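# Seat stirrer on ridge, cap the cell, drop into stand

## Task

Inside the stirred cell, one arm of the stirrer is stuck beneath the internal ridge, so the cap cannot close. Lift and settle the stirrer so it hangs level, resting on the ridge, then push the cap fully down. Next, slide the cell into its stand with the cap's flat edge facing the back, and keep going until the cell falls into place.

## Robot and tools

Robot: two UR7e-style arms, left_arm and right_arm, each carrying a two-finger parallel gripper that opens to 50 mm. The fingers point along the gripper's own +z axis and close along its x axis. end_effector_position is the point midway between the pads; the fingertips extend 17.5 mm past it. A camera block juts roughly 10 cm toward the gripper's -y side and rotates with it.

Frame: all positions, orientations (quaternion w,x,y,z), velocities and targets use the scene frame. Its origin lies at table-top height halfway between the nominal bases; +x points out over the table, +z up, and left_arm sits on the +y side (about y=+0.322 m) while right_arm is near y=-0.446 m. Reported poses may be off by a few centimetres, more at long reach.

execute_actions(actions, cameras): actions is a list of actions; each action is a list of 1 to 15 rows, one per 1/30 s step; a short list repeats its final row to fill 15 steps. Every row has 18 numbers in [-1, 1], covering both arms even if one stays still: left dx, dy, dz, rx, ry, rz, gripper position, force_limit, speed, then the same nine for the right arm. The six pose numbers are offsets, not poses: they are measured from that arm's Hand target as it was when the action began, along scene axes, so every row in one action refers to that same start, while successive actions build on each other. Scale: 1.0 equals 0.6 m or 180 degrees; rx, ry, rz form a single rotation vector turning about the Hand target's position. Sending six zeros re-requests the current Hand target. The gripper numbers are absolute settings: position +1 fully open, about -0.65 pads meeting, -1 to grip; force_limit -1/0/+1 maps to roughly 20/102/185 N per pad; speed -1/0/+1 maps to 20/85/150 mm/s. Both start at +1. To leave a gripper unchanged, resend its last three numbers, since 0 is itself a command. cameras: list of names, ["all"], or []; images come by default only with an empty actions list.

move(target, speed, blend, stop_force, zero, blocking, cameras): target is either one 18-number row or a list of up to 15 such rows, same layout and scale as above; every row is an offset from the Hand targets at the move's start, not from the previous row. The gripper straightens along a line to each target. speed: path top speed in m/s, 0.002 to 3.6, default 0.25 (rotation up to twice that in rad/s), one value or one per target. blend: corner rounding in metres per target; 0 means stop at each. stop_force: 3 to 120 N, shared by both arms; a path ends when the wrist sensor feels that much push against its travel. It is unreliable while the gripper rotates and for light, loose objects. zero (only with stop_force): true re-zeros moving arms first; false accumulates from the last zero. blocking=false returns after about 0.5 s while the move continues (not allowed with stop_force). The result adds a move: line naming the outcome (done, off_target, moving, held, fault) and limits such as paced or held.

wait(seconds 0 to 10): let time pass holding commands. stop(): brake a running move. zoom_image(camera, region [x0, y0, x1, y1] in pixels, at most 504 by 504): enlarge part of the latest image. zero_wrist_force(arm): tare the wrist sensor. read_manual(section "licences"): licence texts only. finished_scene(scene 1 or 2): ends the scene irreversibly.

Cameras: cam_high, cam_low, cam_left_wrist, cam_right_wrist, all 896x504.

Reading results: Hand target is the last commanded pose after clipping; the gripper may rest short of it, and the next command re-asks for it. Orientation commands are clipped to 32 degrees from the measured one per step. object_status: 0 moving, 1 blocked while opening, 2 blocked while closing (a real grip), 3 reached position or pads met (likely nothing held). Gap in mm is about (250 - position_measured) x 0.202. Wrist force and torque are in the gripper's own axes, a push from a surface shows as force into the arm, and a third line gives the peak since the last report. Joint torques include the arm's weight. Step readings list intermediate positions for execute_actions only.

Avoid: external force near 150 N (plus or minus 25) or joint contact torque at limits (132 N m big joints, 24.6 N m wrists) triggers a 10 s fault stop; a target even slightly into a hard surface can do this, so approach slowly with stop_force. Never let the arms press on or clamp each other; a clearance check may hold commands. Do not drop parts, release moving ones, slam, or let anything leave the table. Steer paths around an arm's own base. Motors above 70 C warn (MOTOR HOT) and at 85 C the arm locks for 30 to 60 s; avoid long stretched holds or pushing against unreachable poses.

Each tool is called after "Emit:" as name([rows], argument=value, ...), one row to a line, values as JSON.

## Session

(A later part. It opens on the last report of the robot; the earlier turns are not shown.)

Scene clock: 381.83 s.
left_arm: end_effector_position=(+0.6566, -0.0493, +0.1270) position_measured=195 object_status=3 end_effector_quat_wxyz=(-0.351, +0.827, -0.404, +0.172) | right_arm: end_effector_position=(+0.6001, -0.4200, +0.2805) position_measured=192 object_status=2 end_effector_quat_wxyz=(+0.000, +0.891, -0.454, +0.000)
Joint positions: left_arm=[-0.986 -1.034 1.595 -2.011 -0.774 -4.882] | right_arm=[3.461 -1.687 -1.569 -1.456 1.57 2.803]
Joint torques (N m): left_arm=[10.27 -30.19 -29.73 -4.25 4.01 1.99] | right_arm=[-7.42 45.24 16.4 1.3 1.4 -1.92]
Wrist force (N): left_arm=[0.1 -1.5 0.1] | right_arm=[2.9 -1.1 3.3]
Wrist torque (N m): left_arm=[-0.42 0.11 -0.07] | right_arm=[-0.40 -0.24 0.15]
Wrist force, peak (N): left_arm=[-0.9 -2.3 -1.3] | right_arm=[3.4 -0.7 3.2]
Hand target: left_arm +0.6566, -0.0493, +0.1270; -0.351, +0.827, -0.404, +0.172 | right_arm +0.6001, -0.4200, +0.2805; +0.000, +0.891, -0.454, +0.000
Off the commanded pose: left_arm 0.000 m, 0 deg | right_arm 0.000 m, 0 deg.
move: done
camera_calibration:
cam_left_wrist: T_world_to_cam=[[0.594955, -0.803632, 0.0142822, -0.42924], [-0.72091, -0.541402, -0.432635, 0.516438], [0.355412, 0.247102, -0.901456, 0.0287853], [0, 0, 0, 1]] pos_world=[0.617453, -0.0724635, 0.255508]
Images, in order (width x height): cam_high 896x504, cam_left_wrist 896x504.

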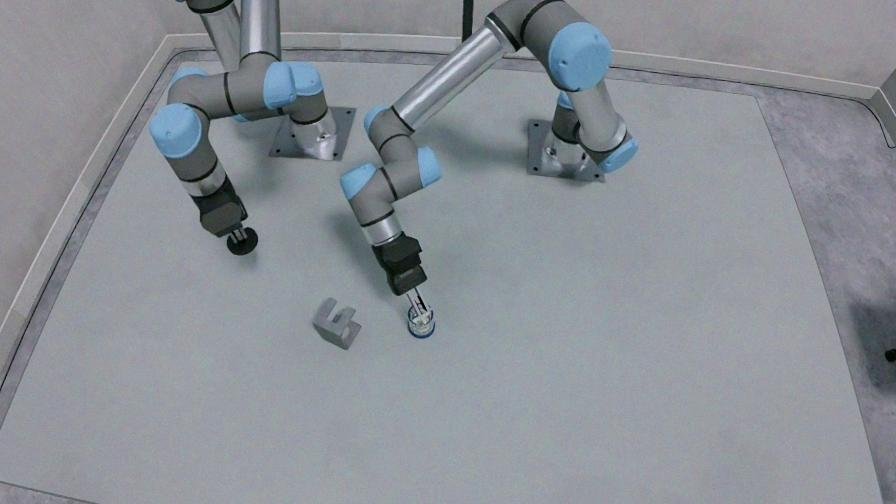

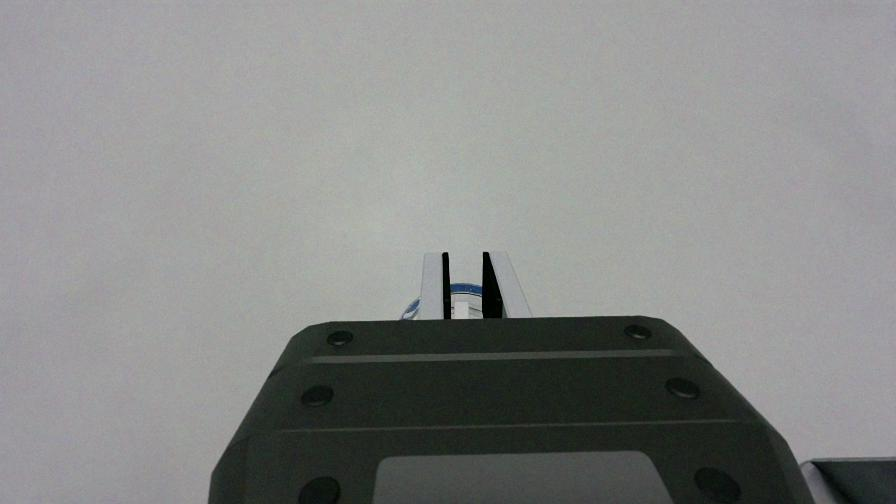

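Emit:
move([
  [0,-0.0020,-0.0500,0,0,0,-0.32,-0.8,-0.5, 0,0,0,0,0,0,-1,-0.6,-0.8],
  [0,-0.0020,-0.0748,0,0,0,-0.32,-0.8,-0.5, 0,0,0,0,0,0,-1,-0.6,-0.8],
], speed=[0.08, 0.02], stop_force=3, cameras=["cam_left_wrist"])

Emit:
zoom_image(camera="cam_left_wrist", region=[370, 180, 570, 320])

Scene clock: 399.23 s.
left_arm: end_effector_position=(+0.6566, -0.0505, +0.0821) position_measured=200 object_status=3 end_effector_quat_wxyz=(-0.351, +0.827, -0.404, +0.172) | right_arm: end_effector_position=(+0.6001, -0.4200, +0.2805) position_measured=192 object_status=2 end_effector_quat_wxyz=(+0.000, +0.891, -0.454, +0.000)
Joint positions: left_arm=[-0.987 -0.971 1.628 -2.105 -0.774 -4.883] | right_arm=[3.461 -1.687 -1.569 -1.456 1.57 2.803]
Joint torques (N m): left_arm=[-5.28 -30 -14.67 -4.19 1.07 2.04] | right_arm=[-8.21 46.02 16.34 1.22 1.48 -1.77]
Wrist force (N): left_arm=[-0.3 -2.6 -0.9] | right_arm=[2.7 -1.1 3.4]
Wrist torque (N m): left_arm=[-0.43 0.16 0.09] | right_arm=[-0.39 -0.21 0.15]
Wrist force, peak (N): left_arm=[-0.4 -3.5 -1.1] | right_arm=[2.9 -1.1 3.5]
Hand target: left_arm +0.6566, -0.0505, +0.0821; -0.351, +0.827, -0.404, +0.172 | right_arm +0.6001, -0.4200, +0.2805; +0.000, +0.891, -0.454, +0.000
Off the commanded pose: left_arm 0.000 m, 0 deg | right_arm 0.000 m, 0 deg.
move: done
camera_calibration:
cam_left_wrist: T_world_to_cam=[[0.594955, -0.803632, 0.0142822, -0.429703], [-0.72091, -0.541402, -0.432635, 0.496381], [0.355412, 0.247102, -0.901456, -0.0114044], [0, 0, 0, 1]] pos_world=[0.617553, -0.0737635, 0.210608]
Images, in order (width x height): cam_left_wrist 896x504.

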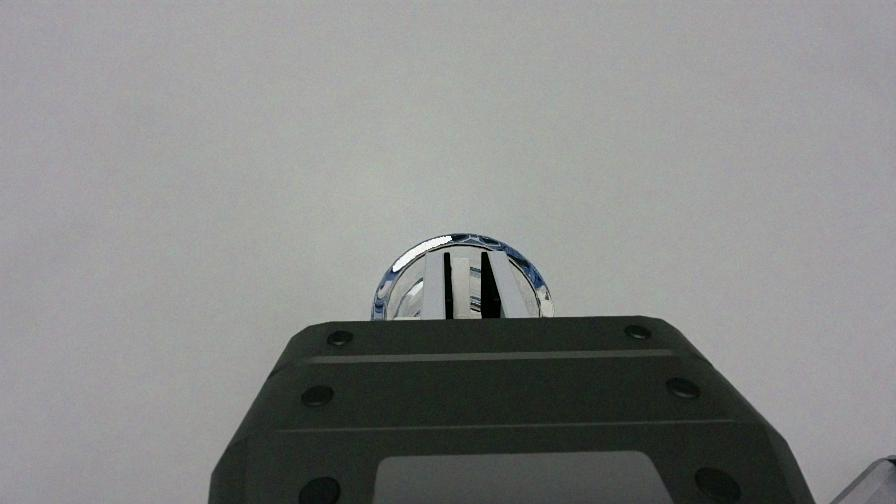

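Scaled by 2.520 from the camera's 896x504 image, which has a finer 1280x720 frame.

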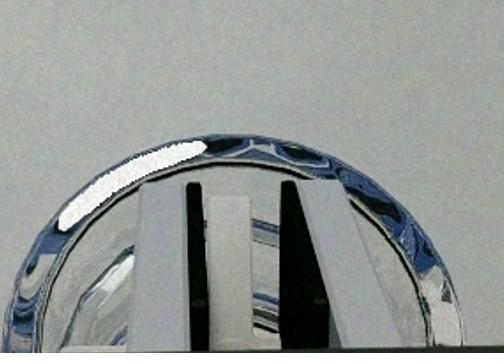

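Emit:
move([
  [-0.0013,0.0017,0,0,0,0,-0.32,-0.8,-0.5, 0,0,0,0,0,0,-1,-0.6,-0.8],
  [-0.0013,0.0017,0,0,0,0,-1,-0.8,-0.8, 0,0,0,0,0,0,-1,-0.6,-0.8],
], speed=[0.02, 0.02], cameras=["cam_left_wrist"])

Emit:
zoom_image(camera="cam_left_wrist", region=[370, 180, 570, 320])

Scene clock: 408.80 s.
left_arm: end_effector_position=(+0.6559, -0.0495, +0.0821) position_measured=229 object_status=2 end_effector_quat_wxyz=(-0.351, +0.827, -0.404, +0.172) | right_arm: end_effector_position=(+0.6001, -0.4200, +0.2805) position_measured=192 object_status=2 end_effector_quat_wxyz=(+0.000, +0.891, -0.454, +0.000)
Joint positions: left_arm=[-0.987 -0.974 1.632 -2.106 -0.774 -4.884] | right_arm=[3.461 -1.687 -1.569 -1.456 1.57 2.803]
Joint torques (N m): left_arm=[-8.09 -55.58 -14.55 -4.2 1.16 -1.8] | right_arm=[-8.32 44.19 15.88 1.19 1.45 -1.58]
Wrist force (N): left_arm=[-0.1 -1.7 -0.1] | right_arm=[2.8 -1.3 3.2]
Wrist torque (N m): left_arm=[-0.44 0.17 0.14] | right_arm=[-0.43 -0.24 0.15]
Wrist force, peak (N): left_arm=[-0.3 -2.6 -1.3] | right_arm=[2.9 -1.2 3.5]
Hand target: left_arm +0.6558, -0.0495, +0.0821; -0.351, +0.827, -0.404, +0.172 | right_arm +0.6001, -0.4200, +0.2805; +0.000, +0.891, -0.454, +0.000
Off the commanded pose: left_arm 0.000 m, 0 deg | right_arm 0.000 m, 0 deg.
move: done
camera_calibration:
cam_left_wrist: T_world_to_cam=[[0.594976, -0.803615, 0.0143616, -0.428371], [-0.720849, -0.541431, -0.4327, 0.496373], [0.3555, 0.247093, -0.901424, -0.0114536], [0, 0, 0, 1]] pos_world=[0.616753, -0.0726635, 0.210608]
Images, in order (width x height): cam_left_wrist 896x504.

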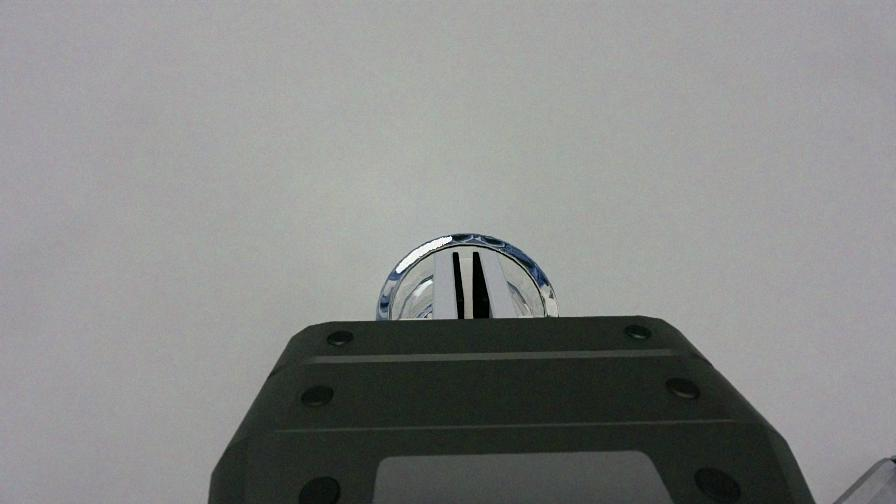

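Scaled by 2.520 from the camera's 896x504 image, which has a finer 1280x720 frame.

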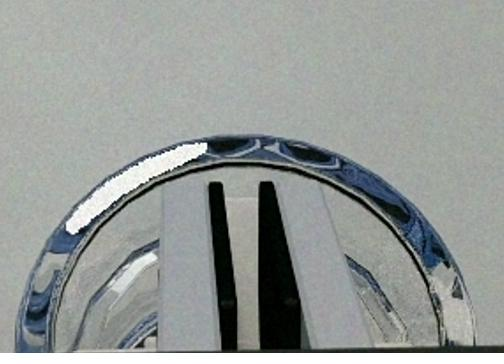

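Emit:
move([
  [0,0,0.0025,0,0,0,-1,-0.8,-0.8, 0,0,0,0,0,0,-1,-0.6,-0.8],
  [0.0046,0.0036,0.0030,0,0,0,-1,-0.8,-0.8, 0,0,0,0,0,0,-1,-0.6,-0.8],
  [0.0046,0.0036,0.0150,0,0,0,-1,-0.8,-0.8, 0,0,0,0,0,0,-1,-0.6,-0.8],
], speed=[0.01, 0.01, 0.02], cameras=["cam_left_wrist", "cam_high"])

Emit:
zoom_image(camera="cam_left_wrist", region=[370, 180, 570, 320])

Emit:
zoom_image(camera="cam_high", region=[370, 260, 480, 370])

Scene clock: 421.30 s.
left_arm: end_effector_position=(+0.6586, -0.0474, +0.0910) position_measured=229 object_status=2 end_effector_quat_wxyz=(-0.351, +0.827, -0.404, +0.172) | right_arm: end_effector_position=(+0.6001, -0.4200, +0.2805) position_measured=192 object_status=2 end_effector_quat_wxyz=(+0.000, +0.891, -0.454, +0.000)
Joint positions: left_arm=[-0.982 -0.985 1.625 -2.094 -0.774 -4.876] | right_arm=[3.461 -1.687 -1.569 -1.456 1.57 2.803]
Joint torques (N m): left_arm=[10.53 -55.39 -30 -1.17 3.62 1.66] | right_arm=[-7.93 44.67 16.3 1.3 1.3 -1.62]
Wrist force (N): left_arm=[-0.3 -1.5 0.1] | right_arm=[2.9 -1.2 3.4]
Wrist torque (N m): left_arm=[-0.42 0.20 -0.08] | right_arm=[-0.41 -0.24 0.15]
Wrist force, peak (N): left_arm=[-0.2 -2.0 0.1] | right_arm=[3.0 -1.2 3.4]
Hand target: left_arm +0.6586, -0.0474, +0.0911; -0.351, +0.827, -0.404, +0.172 | right_arm +0.6001, -0.4200, +0.2805; +0.000, +0.891, -0.454, +0.000
Off the commanded pose: left_arm 0.000 m, 0 deg | right_arm 0.000 m, 0 deg.
move: done
camera_calibration:
cam_left_wrist: T_world_to_cam=[[0.594955, -0.803632, 0.0142822, -0.428448], [-0.72091, -0.541402, -0.432635, 0.503405], [0.355412, 0.247102, -0.901456, -0.004883], [0, 0, 0, 1]] pos_world=[0.619553, -0.0705635, 0.219508]
Images, in order (width x height): cam_high 896x504, cam_left_wrist 896x504.

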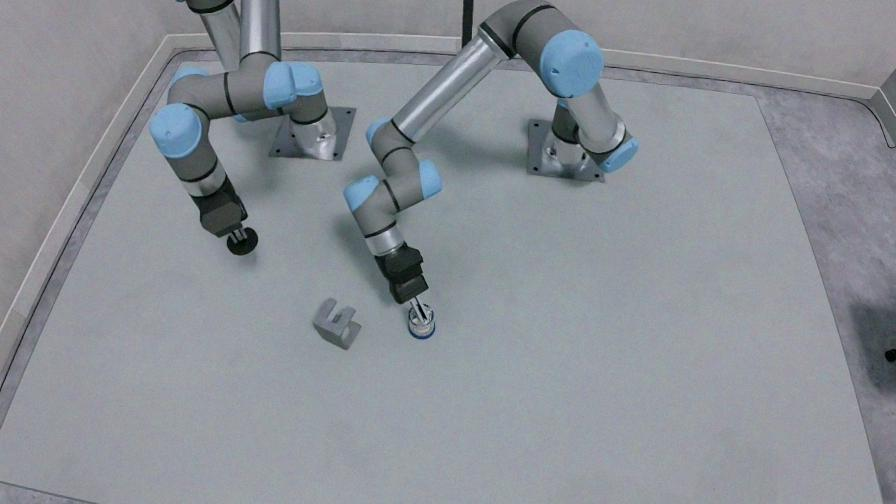

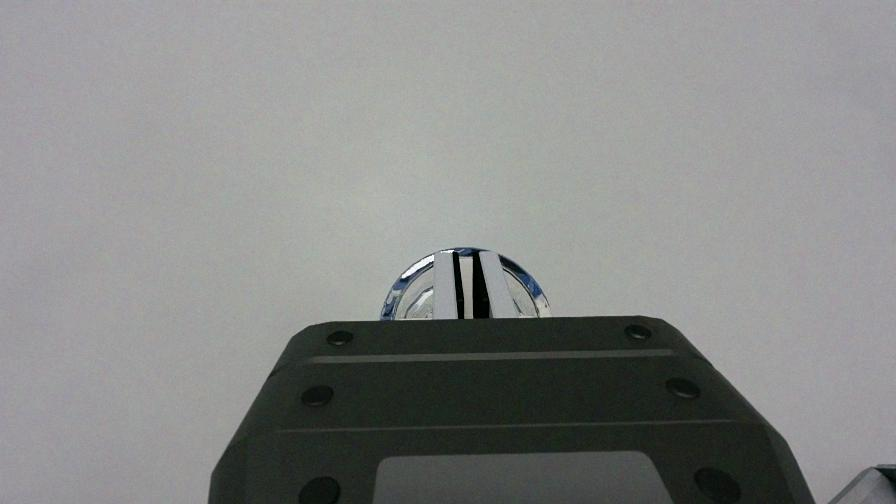

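Scaled by 2.520 from the camera's 896x504 image, which has a finer 1280x720 frame.

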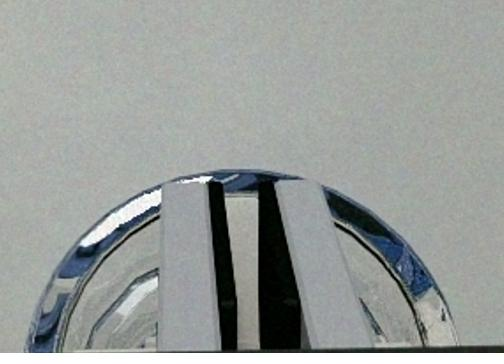

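Scaled by 4.582 from the camera's 896x504 image, which has a finer 1280x720 frame.

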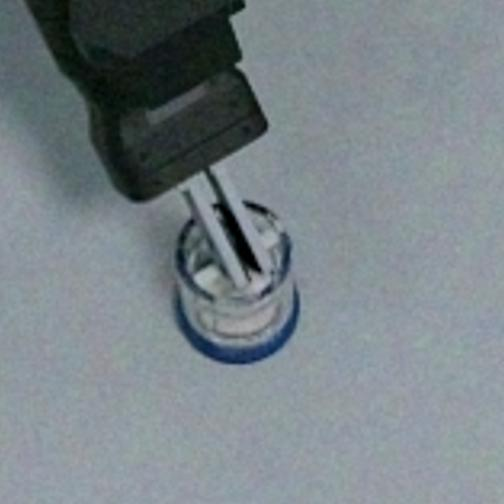

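Emit:
move([
  [0,0,0.0067,0,0,0,-1,-0.8,-0.8, 0,0,0,0,0,0,-1,-0.6,-0.8],
  [0.0043,0.0037,0.0067,-0.0404,0.0517,0,-1,-0.8,-0.8, 0,0,0,0,0,0,-1,-0.6,-0.8],
], speed=[0.02, 0.05], cameras=["cam_left_wrist", "cam_high", "cam_low"])

Emit:
zoom_image(camera="cam_left_wrist", region=[370, 180, 570, 320])

Emit:
zoom_image(camera="cam_low", region=[460, 220, 530, 280])

Scene clock: 479.87 s.
left_arm: end_effector_position=(+0.6612, -0.0451, +0.0951) position_measured=229 object_status=2 end_effector_quat_wxyz=(-0.264, +0.859, -0.419, +0.130) | right_arm: end_effector_position=(+0.6001, -0.4200, +0.2805) position_measured=192 object_status=2 end_effector_quat_wxyz=(+0.000, +0.891, -0.454, +0.000)
Joint positions: left_arm=[-0.914 -1.016 1.586 -2.109 -0.974 -4.769] | right_arm=[3.461 -1.687 -1.569 -1.456 1.57 2.803]
Joint torques (N m): left_arm=[10.84 -54.54 -31.94 -4.34 -0.34 2.1] | right_arm=[-7.29 44.75 16.64 1.4 1.44 -1.59]
Wrist force (N): left_arm=[-0.3 -1.0 0.0] | right_arm=[2.8 -1.2 3.3]
Wrist torque (N m): left_arm=[-0.30 0.17 -0.07] | right_arm=[-0.41 -0.22 0.15]
Wrist force, peak (N): left_arm=[-0.2 -1.9 0.3] | right_arm=[3.1 -1.1 3.4]
Hand target: left_arm +0.6612, -0.0451, +0.0951; -0.264, +0.859, -0.419, +0.129 | right_arm +0.6001, -0.4200, +0.2805; +0.000, +0.891, -0.454, +0.000
Off the commanded pose: left_arm 0.000 m, 0 deg | right_arm 0.000 m, 0 deg.
move: done
camera_calibration:
cam_left_wrist: T_world_to_cam=[[0.597739, -0.801458, 0.0193423, -0.430443], [-0.775556, -0.584194, -0.23923, 0.524051], [0.203033, 0.127996, -0.97077, 0.0993374], [0, 0, 0, 1]] pos_world=[0.643555, -0.0515495, 0.230128]
Images, in order (width x height): cam_high 896x504, cam_low 896x504, cam_left_wrist 896x504.

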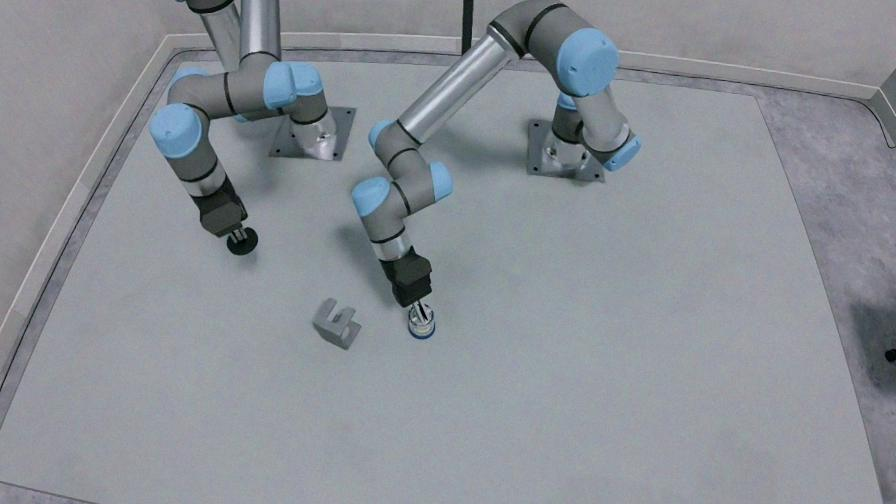

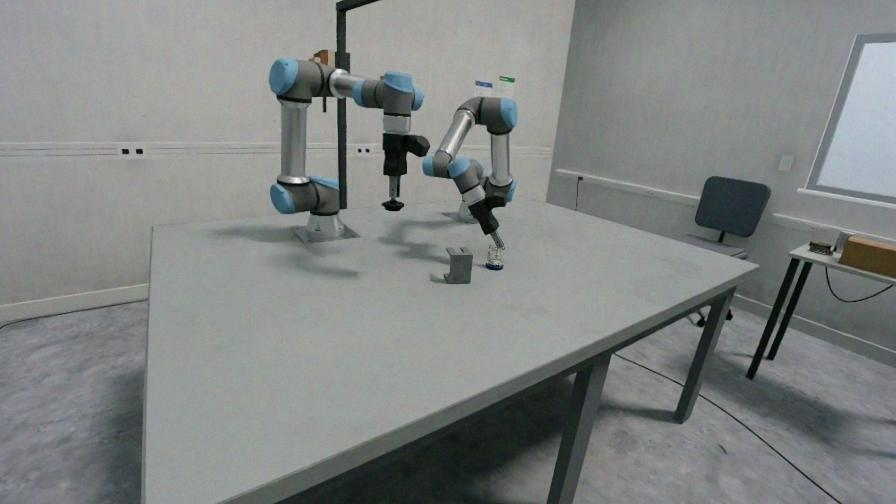

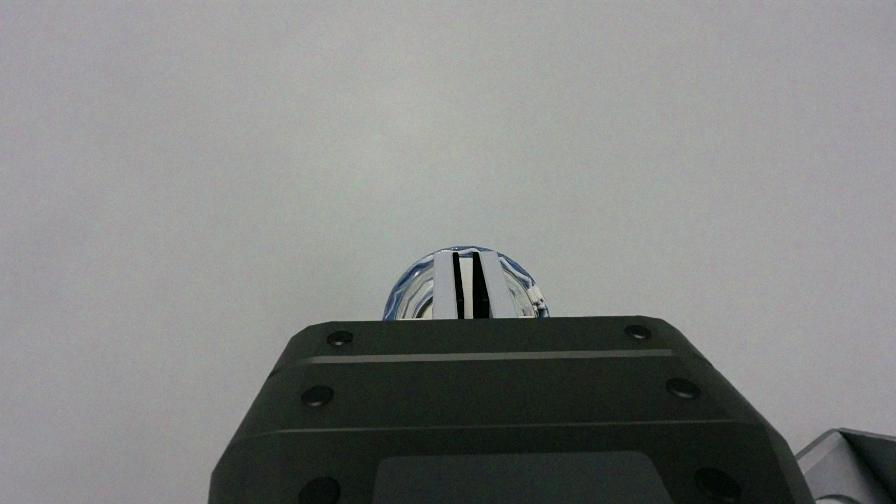

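Scaled by 2.520 from the camera's 896x504 image, which has a finer 1280x720 frame.

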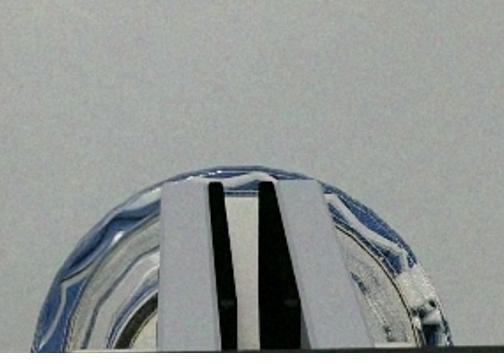

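Scaled by 7.200 from the camera's 896x504 image, which has a finer 1280x720 frame.

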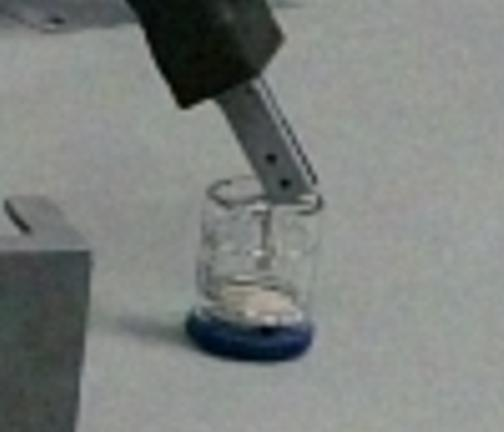

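Emit:
move([
  [-0.0003,-0.0003,-0.0132,0,0,0,-1,-0.8,-0.8, 0,0,0,0,0,0,-1,-0.6,-0.8],
], speed=[0.02], stop_force=3, cameras=["cam_left_wrist"])

Scene clock: 493.17 s.
left_arm: end_effector_position=(+0.6610, -0.0453, +0.0872) position_measured=229 object_status=2 end_effector_quat_wxyz=(-0.264, +0.859, -0.419, +0.129) | right_arm: end_effector_position=(+0.6001, -0.4200, +0.2805) position_measured=192 object_status=2 end_effector_quat_wxyz=(+0.000, +0.891, -0.454, +0.000)
Joint positions: left_arm=[-0.915 -1.006 1.593 -2.126 -0.974 -4.769] | right_arm=[3.461 -1.687 -1.569 -1.456 1.57 2.803]
Joint torques (N m): left_arm=[-8.14 -31.52 -16.25 -4.26 0.09 -2] | right_arm=[-7.16 45.39 15.73 1.22 1.3 -1.67]
Wrist force (N): left_arm=[-0.3 -0.5 -0.1] | right_arm=[2.7 -1.1 3.4]
Wrist torque (N m): left_arm=[-0.22 0.17 0.02] | right_arm=[-0.39 -0.22 0.15]
Wrist force, peak (N): left_arm=[-0.2 -1.1 -0.8] | right_arm=[3.0 -1.2 3.4]
Hand target: left_arm +0.6610, -0.0453, +0.0872; -0.264, +0.859, -0.419, +0.129 | right_arm +0.6001, -0.4200, +0.2805; +0.000, +0.891, -0.454, +0.000
Off the commanded pose: left_arm 0.000 m, 0 deg | right_arm 0.000 m, 0 deg.
move: done
camera_calibration:
cam_left_wrist: T_world_to_cam=[[0.59775, -0.80145, 0.0193036, -0.43033], [-0.775601, -0.584228, -0.239, 0.521867], [0.202824, 0.12789, -0.970828, 0.0918762], [0, 0, 0, 1]] pos_world=[0.643355, -0.0517492, 0.222229]
Images, in order (width x height): cam_left_wrist 896x504.

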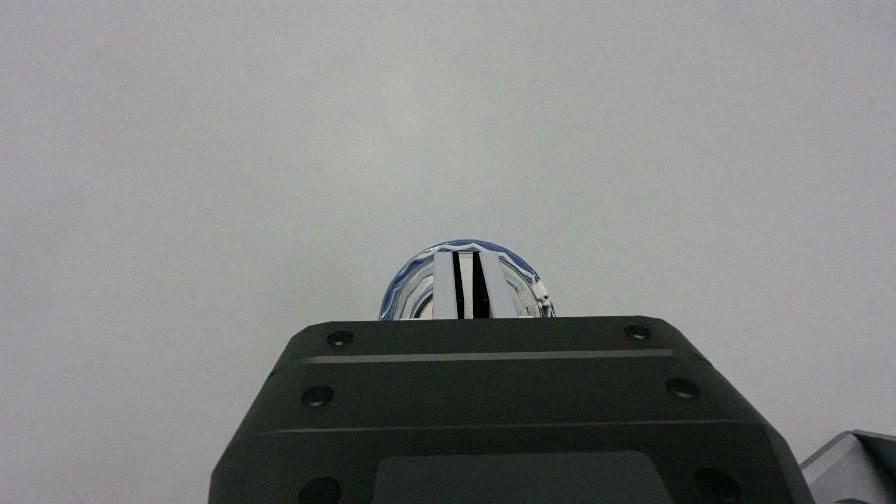

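Emit:
move([
  [-0.0008,-0.0007,-0.0037,0,0,0,-1,-0.8,-0.8, 0,0,0,0,0,0,-1,-0.6,-0.8],
], speed=[0.006], stop_force=3, cameras=["cam_left_wrist"])

Emit:
zoom_image(camera="cam_left_wrist", region=[370, 180, 570, 320])

Scene clock: 496.87 s.
left_arm: end_effector_position=(+0.6605, -0.0457, +0.0850) position_measured=229 object_status=2 end_effector_quat_wxyz=(-0.264, +0.859, -0.419, +0.129) | right_arm: end_effector_position=(+0.6001, -0.4200, +0.2805) position_measured=192 object_status=2 end_effector_quat_wxyz=(+0.000, +0.891, -0.454, +0.000)
Joint positions: left_arm=[-0.916 -1.004 1.595 -2.13 -0.974 -4.771] | right_arm=[3.461 -1.687 -1.569 -1.456 1.57 2.803]
Joint torques (N m): left_arm=[-6.96 -31.14 -16.31 -3.31 0.02 -1.64] | right_arm=[-8.49 43.64 16.41 1.32 1.4 -1.57]
Wrist force (N): left_arm=[-0.3 -2.7 -2.9] | right_arm=[2.6 -1.1 3.3]
Wrist torque (N m): left_arm=[-0.23 0.17 0.13] | right_arm=[-0.40 -0.19 0.15]
Wrist force, peak (N): left_arm=[-0.3 -2.6 -3.2] | right_arm=[2.9 -1.1 3.5]
Hand target: left_arm +0.6605, -0.0457, +0.0850; -0.264, +0.859, -0.419, +0.129 | right_arm +0.6001, -0.4200, +0.2805; +0.000, +0.891, -0.454, +0.000
Off the commanded pose: left_arm 0.000 m, 0 deg | right_arm 0.000 m, 0 deg.
move: contact (left_arm)
camera_calibration:
cam_left_wrist: T_world_to_cam=[[0.597737, -0.801458, 0.0193617, -0.430374], [-0.775586, -0.584217, -0.239075, 0.520804], [0.20292, 0.127887, -0.970808, 0.0898065], [0, 0, 0, 1]] pos_world=[0.642955, -0.0521492, 0.220029]
Images, in order (width x height): cam_left_wrist 896x504.

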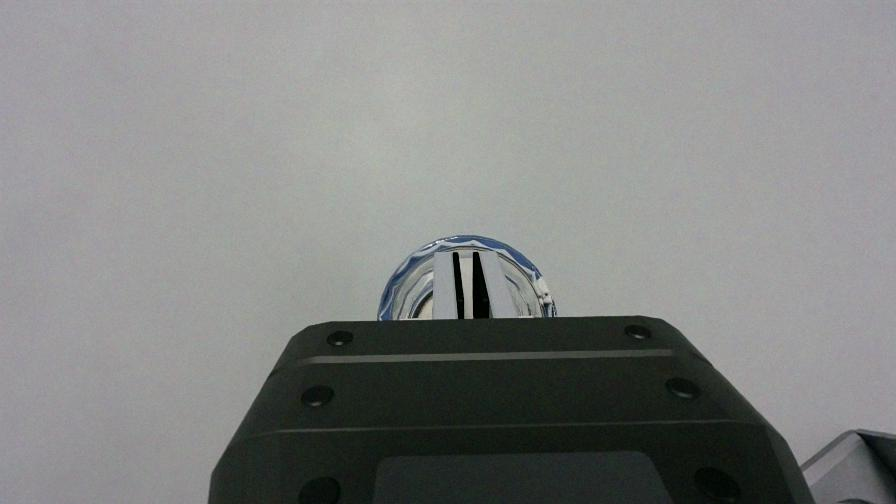

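Scaled by 2.520 from the camera's 896x504 image, which has a finer 1280x720 frame.

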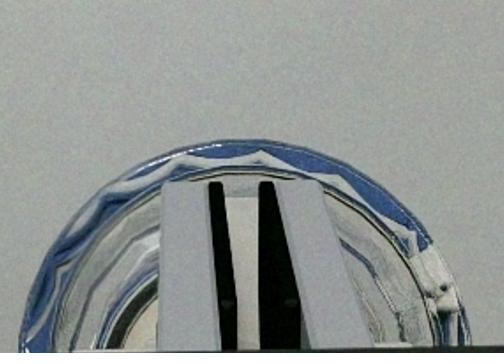

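Emit:
move([
  [0,0,0.0003,0,0,0,-1,-0.8,-0.8, 0,0,0,0,0,0,-1,-0.6,-0.8],
  [0,0,0.0003,0,0,0,-0.34,-0.8,-0.9, 0,0,0,0,0,0,-1,-0.6,-0.8],
], speed=[0.01, 0.01], cameras=["cam_left_wrist"])

Emit:
zoom_image(camera="cam_left_wrist", region=[370, 180, 570, 320])

Scene clock: 501.23 s.
left_arm: end_effector_position=(+0.6605, -0.0457, +0.0852) position_measured=203 object_status=3 end_effector_quat_wxyz=(-0.264, +0.859, -0.419, +0.129) | right_arm: end_effector_position=(+0.6001, -0.4200, +0.2805) position_measured=192 object_status=2 end_effector_quat_wxyz=(+0.000, +0.891, -0.454, +0.000)
Joint positions: left_arm=[-0.916 -1.004 1.594 -2.13 -0.974 -4.771] | right_arm=[3.461 -1.687 -1.569 -1.456 1.57 2.803]
Joint torques (N m): left_arm=[-1.74 -53.28 -30.29 -1.63 1.97 0.4] | right_arm=[-6.95 44.33 15.95 1.4 1.31 -1.66]
Wrist force (N): left_arm=[-0.6 -1.2 -0.8] | right_arm=[3.0 -1.0 3.2]
Wrist torque (N m): left_arm=[-0.28 0.21 0.14] | right_arm=[-0.39 -0.25 0.15]
Wrist force, peak (N): left_arm=[-0.3 -2.8 -3.1] | right_arm=[3.0 -1.1 3.4]
Hand target: left_arm +0.6605, -0.0457, +0.0852; -0.264, +0.859, -0.419, +0.129 | right_arm +0.6001, -0.4200, +0.2805; +0.000, +0.891, -0.454, +0.000
Off the commanded pose: left_arm 0.000 m, 0 deg | right_arm 0.000 m, 0 deg.
move: done
camera_calibration:
cam_left_wrist: T_world_to_cam=[[0.597737, -0.801458, 0.0193617, -0.430378], [-0.775586, -0.584217, -0.239075, 0.520852], [0.20292, 0.127887, -0.970808, 0.0900006], [0, 0, 0, 1]] pos_world=[0.642955, -0.0521492, 0.220229]
Images, in order (width x height): cam_left_wrist 896x504.

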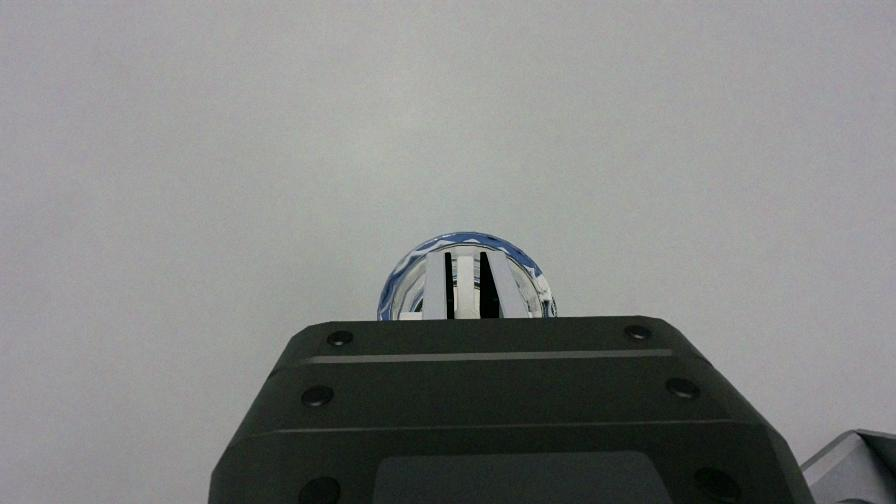

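Scaled by 2.520 from the camera's 896x504 image, which has a finer 1280x720 frame.

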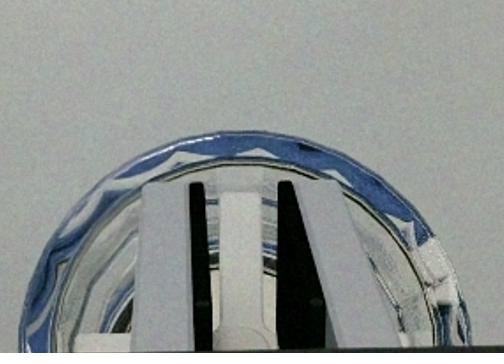

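Emit:
move([
  [0,0,0.1080,0,0,0,-0.34,-0.8,-0.9, 0,0,0,0,0,0,-1,-0.6,-0.8],
  [-0.1025,0.0645,0.1413,-0.0037,0.0841,-0.3940,-0.34,-0.8,-0.9, 0,0,0,0,0,0,-1,-0.6,-0.8],
  [-0.1025,0.0645,0.1413,-0.0037,0.0841,-0.3940,-0.34,-0.8,-0.9, 0.0333,0.3333,-0.0175,0,0,0,-1,-0.6,-0.8],
], speed=[0.06, 0.5, 0.3], blend=[0.005, 0, 0], cameras=["cam_left_wrist", "cam_high"])

Emit:
zoom_image(camera="cam_left_wrist", region=[395, 70, 535, 215])

Scene clock: 517.67 s.
left_arm: end_effector_position=(+0.5990, -0.0070, +0.1700) position_measured=203 object_status=3 end_effector_quat_wxyz=(+0.082, -0.468, +0.867, -0.154) | right_arm: end_effector_position=(+0.6200, -0.2202, +0.2700) position_measured=192 object_status=2 end_effector_quat_wxyz=(+0.000, +0.891, -0.454, +0.000)
Joint positions: left_arm=[-0.749 -1.349 1.876 -2.441 -1.502 -3.338] | right_arm=[3.764 -1.84 -1.411 -1.461 1.57 3.106]
Joint torques (N m): left_arm=[11.36 -20.19 -32.59 -1.98 -1.51 1.96] | right_arm=[8.42 26.96 40.87 1.13 -1.32 2.33]
Wrist force (N): left_arm=[-0.7 -0.2 -0.3] | right_arm=[2.9 -1.3 3.3]
Wrist torque (N m): left_arm=[-0.07 0.26 -0.10] | right_arm=[-0.43 -0.22 0.07]
Wrist force, peak (N): left_arm=[-0.2 -1.2 -1.3] | right_arm=[4.8 0.6 3.3]
Hand target: left_arm +0.5990, -0.0070, +0.1700; +0.082, -0.468, +0.867, -0.154 | right_arm +0.6200, -0.2200, +0.2700; +0.000, +0.891, -0.454, +0.000
Off the commanded pose: left_arm 0.000 m, 0 deg | right_arm 0.000 m, 0 deg.
move: done
camera_calibration:
cam_left_wrist: T_world_to_cam=[[-0.562925, -0.826129, 0.0250369, 0.329917], [-0.826283, 0.563221, 0.00628439, 0.512755], [-0.019293, -0.0171499, -0.999667, 0.31689], [0, 0, 0, 1]] pos_world=[0.615513, -0.0108059, 0.305302]
Images, in order (width x height): cam_high 896x504, cam_left_wrist 896x504.

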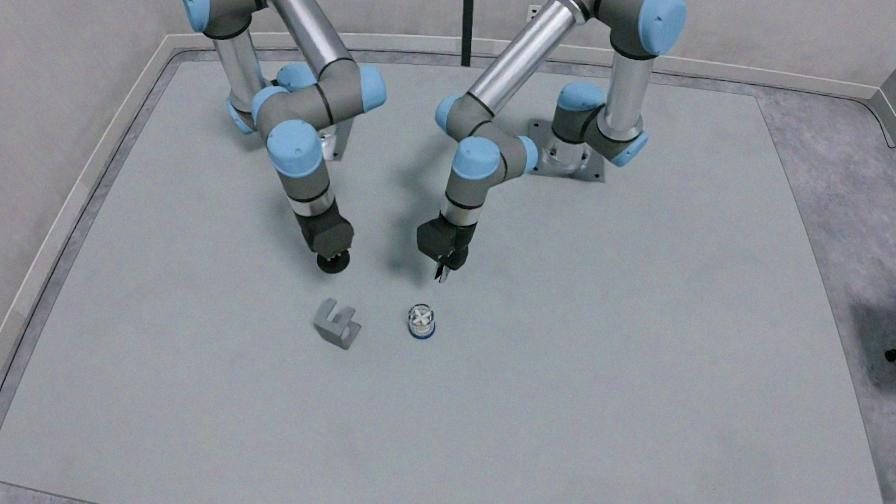

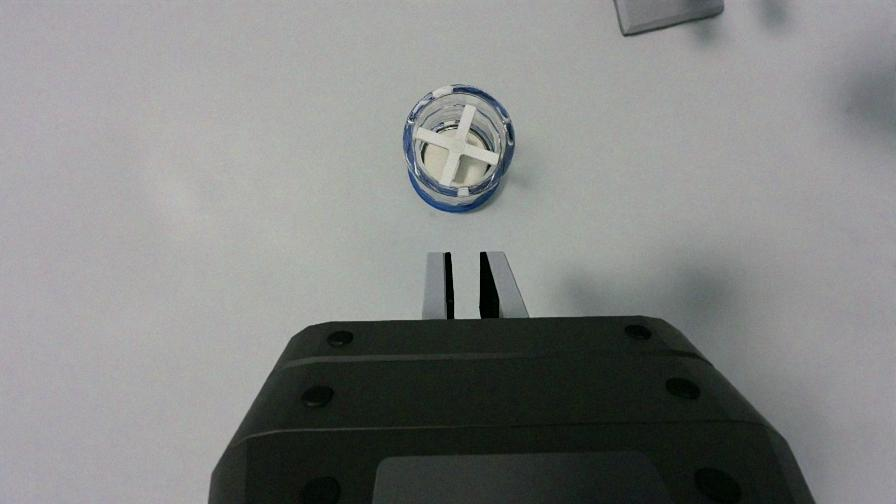

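Scaled by 3.476 from the camera's 896x504 image, which has a finer 1280x720 frame.

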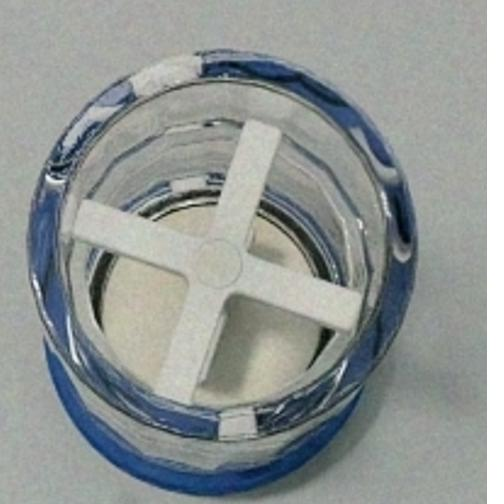

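Emit:
wait(seconds=0.05, cameras=["cam_right_wrist"])

Emit:
zoom_image(camera="cam_right_wrist", region=[360, 150, 580, 330])

Scene clock: 526.53 s.
left_arm: end_effector_position=(+0.5990, -0.0070, +0.1700) position_measured=203 object_status=3 end_effector_quat_wxyz=(+0.082, -0.468, +0.867, -0.154) | right_arm: end_effector_position=(+0.6200, -0.2200, +0.2700) position_measured=192 object_status=2 end_effector_quat_wxyz=(+0.000, +0.891, -0.454, +0.000)
Joint positions: left_arm=[-0.749 -1.349 1.876 -2.441 -1.502 -3.338] | right_arm=[3.764 -1.84 -1.411 -1.461 1.57 3.106]
Joint torques (N m): left_arm=[11.25 -19.2 -32.99 -2.16 -1.46 2.05] | right_arm=[9.58 28.37 39.82 1.09 -1.32 1.96]
Wrist force (N): left_arm=[-0.6 -0.1 -0.3] | right_arm=[2.7 -1.2 3.4]
Wrist torque (N m): left_arm=[-0.05 0.25 -0.10] | right_arm=[-0.43 -0.20 0.07]
Wrist force, peak (N): left_arm=[-0.8 0.1 -0.4] | right_arm=[3.0 -1.1 3.4]
Hand target: left_arm +0.5990, -0.0070, +0.1700; +0.082, -0.468, +0.867, -0.154 | right_arm +0.6200, -0.2200, +0.2700; +0.000, +0.891, -0.454, +0.000
Tool commands: left_gripper/position=-0.34 left_gripper/force_limit=-0.8 left_gripper/speed=-0.9 right_gripper/position=-1.0 right_gripper/force_limit=-0.6 right_gripper/speed=-0.8
Off the commanded pose: left_arm 0.000 m, 0 deg | right_arm 0.000 m, 0 deg.
wait: 0.07 s; at rest from the start
camera_calibration:
cam_right_wrist: T_world_to_cam=[[0.596403, -0.802667, 0.00547191, -0.537953], [-0.750597, -0.555272, 0.35816, 0.261914], [-0.284444, -0.217715, -0.933644, 0.507783], [0, 0, 0, 1]] pos_world=[0.661864, -0.175812, 0.383226]
Images, in order (width x height): cam_right_wrist 896x504.

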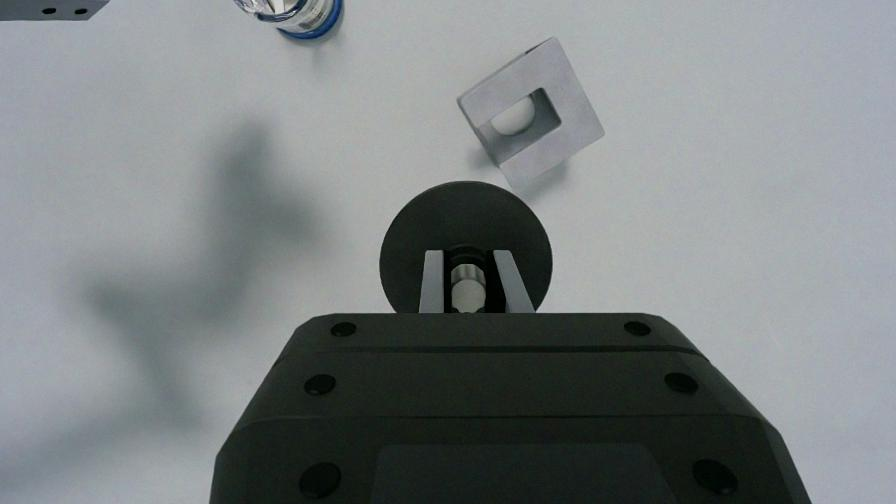

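Scaled by 2.291 from the camera's 896x504 image, which has a finer 1280x720 frame.

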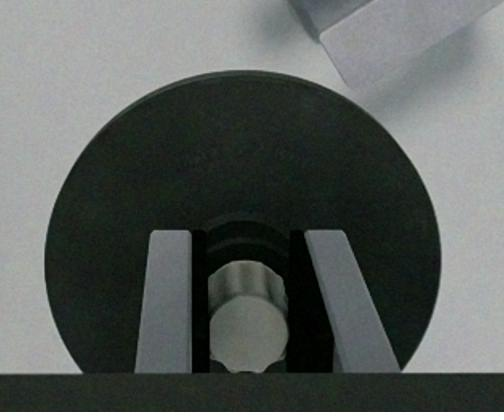

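Emit:
move([
  [-0.0850,0.0567,0.0083,-0.1372,-0.2088,0.0006,-0.34,-0.8,-0.9, 0,0,0,0,0,0,-1,-0.6,-0.8],
  [-0.0850,0.0567,0.0083,-0.1372,-0.2088,0.0006,-0.34,-0.8,-0.9, -0.0217,0.2283,-0.1167,0,0,0,-1,-0.6,-0.8],
], speed=[0.4, 0.25], blend=[0.01, 0], cameras=["cam_left_wrist", "cam_right_wrist"])

Emit:
zoom_image(camera="cam_right_wrist", region=[360, 0, 580, 200])

Emit:
zoom_image(camera="cam_left_wrist", region=[400, 90, 540, 270])

Scene clock: 554.70 s.
left_arm: end_effector_position=(+0.5480, +0.0270, +0.1750) position_measured=203 object_status=3 end_effector_quat_wxyz=(+0.255, -0.401, +0.742, -0.473) | right_arm: end_effector_position=(+0.6070, -0.0832, +0.2000) position_measured=192 object_status=2 end_effector_quat_wxyz=(+0.000, +0.891, -0.454, +0.000)
Joint positions: left_arm=[-0.884 -1.247 2.483 -3.918 -1.261 -3.293] | right_arm=[3.946 -1.992 -1.384 -1.337 1.57 3.288]
Joint torques (N m): left_arm=[-7.92 -11.57 -4.71 -4.89 2.27 1.87] | right_arm=[10.06 33.72 37.82 5.95 -1.31 1.85]
Wrist force (N): left_arm=[-0.5 -1.0 0.2] | right_arm=[2.7 -1.2 3.3]
Wrist torque (N m): left_arm=[-0.34 0.21 -0.01] | right_arm=[-0.44 -0.21 0.06]
Wrist force, peak (N): left_arm=[-0.5 -1.3 -0.8] | right_arm=[1.3 -2.1 4.6]
Hand target: left_arm +0.5480, +0.0270, +0.1750; +0.255, -0.401, +0.742, -0.473 | right_arm +0.6070, -0.0831, +0.1999; +0.000, +0.891, -0.454, +0.000
Off the commanded pose: left_arm 0.000 m, 0 deg | right_arm 0.000 m, 0 deg.
move: done
camera_calibration:
cam_left_wrist: T_world_to_cam=[[-0.572243, -0.820059, 0.00648516, 0.337363], [-0.586476, 0.403694, -0.702195, 0.448293], [0.573223, -0.405629, -0.711955, -0.0431375], [0, 0, 0, 1]] pos_world=[0.480694, 0.0781862, 0.281889]
cam_right_wrist: T_world_to_cam=[[0.596381, -0.802684, 0.00539657, -0.419915], [-0.750612, -0.555285, 0.358107, 0.353103], [-0.28445, -0.217619, -0.933665, 0.468593], [0, 0, 0, 1]] pos_world=[0.648764, -0.0390114, 0.313326]
Images, in order (width x height): cam_left_wrist 896x504, cam_right_wrist 896x504.

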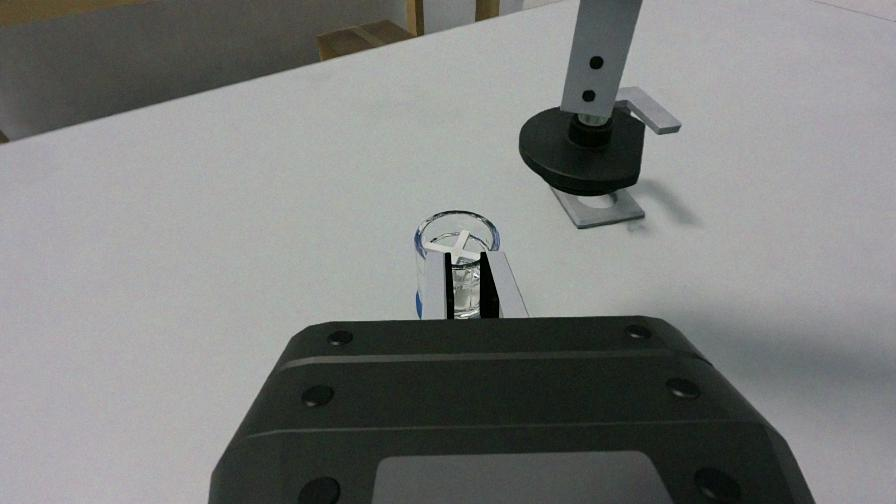

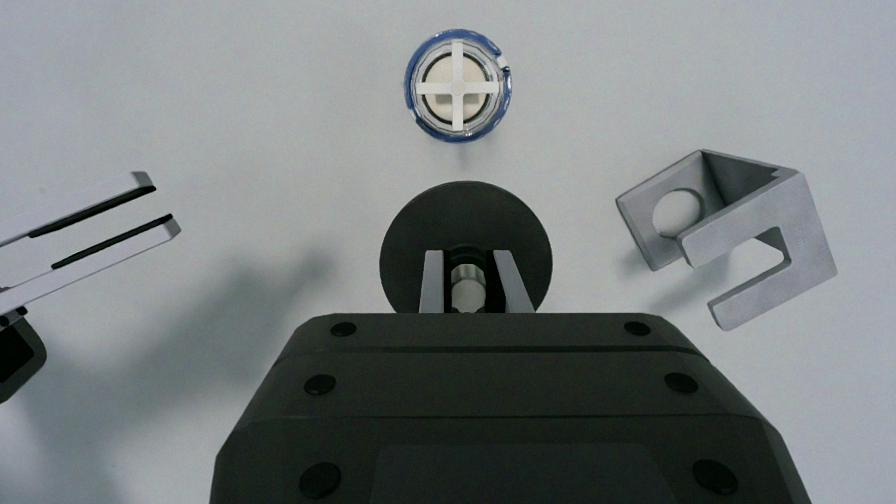

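Scaled by 2.291 from the camera's 896x504 image, which has a finer 1280x720 frame.

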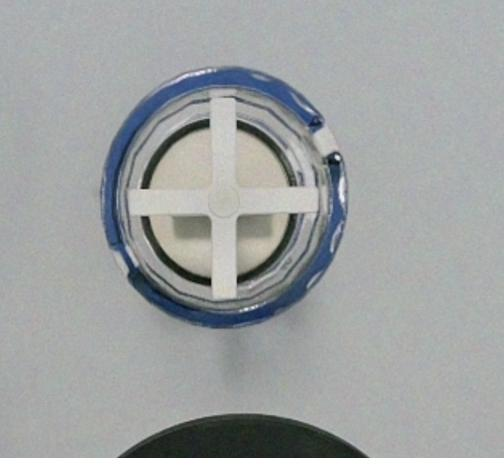

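Scaled by 2.800 from the camera's 896x504 image, which has a finer 1280x720 frame.

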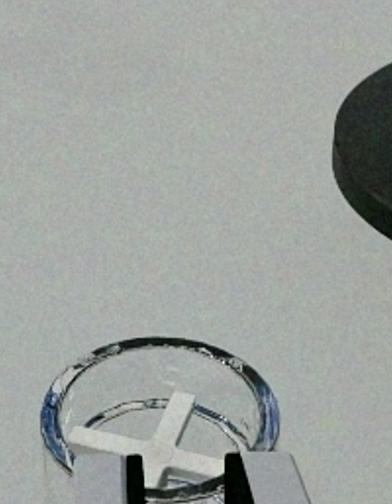

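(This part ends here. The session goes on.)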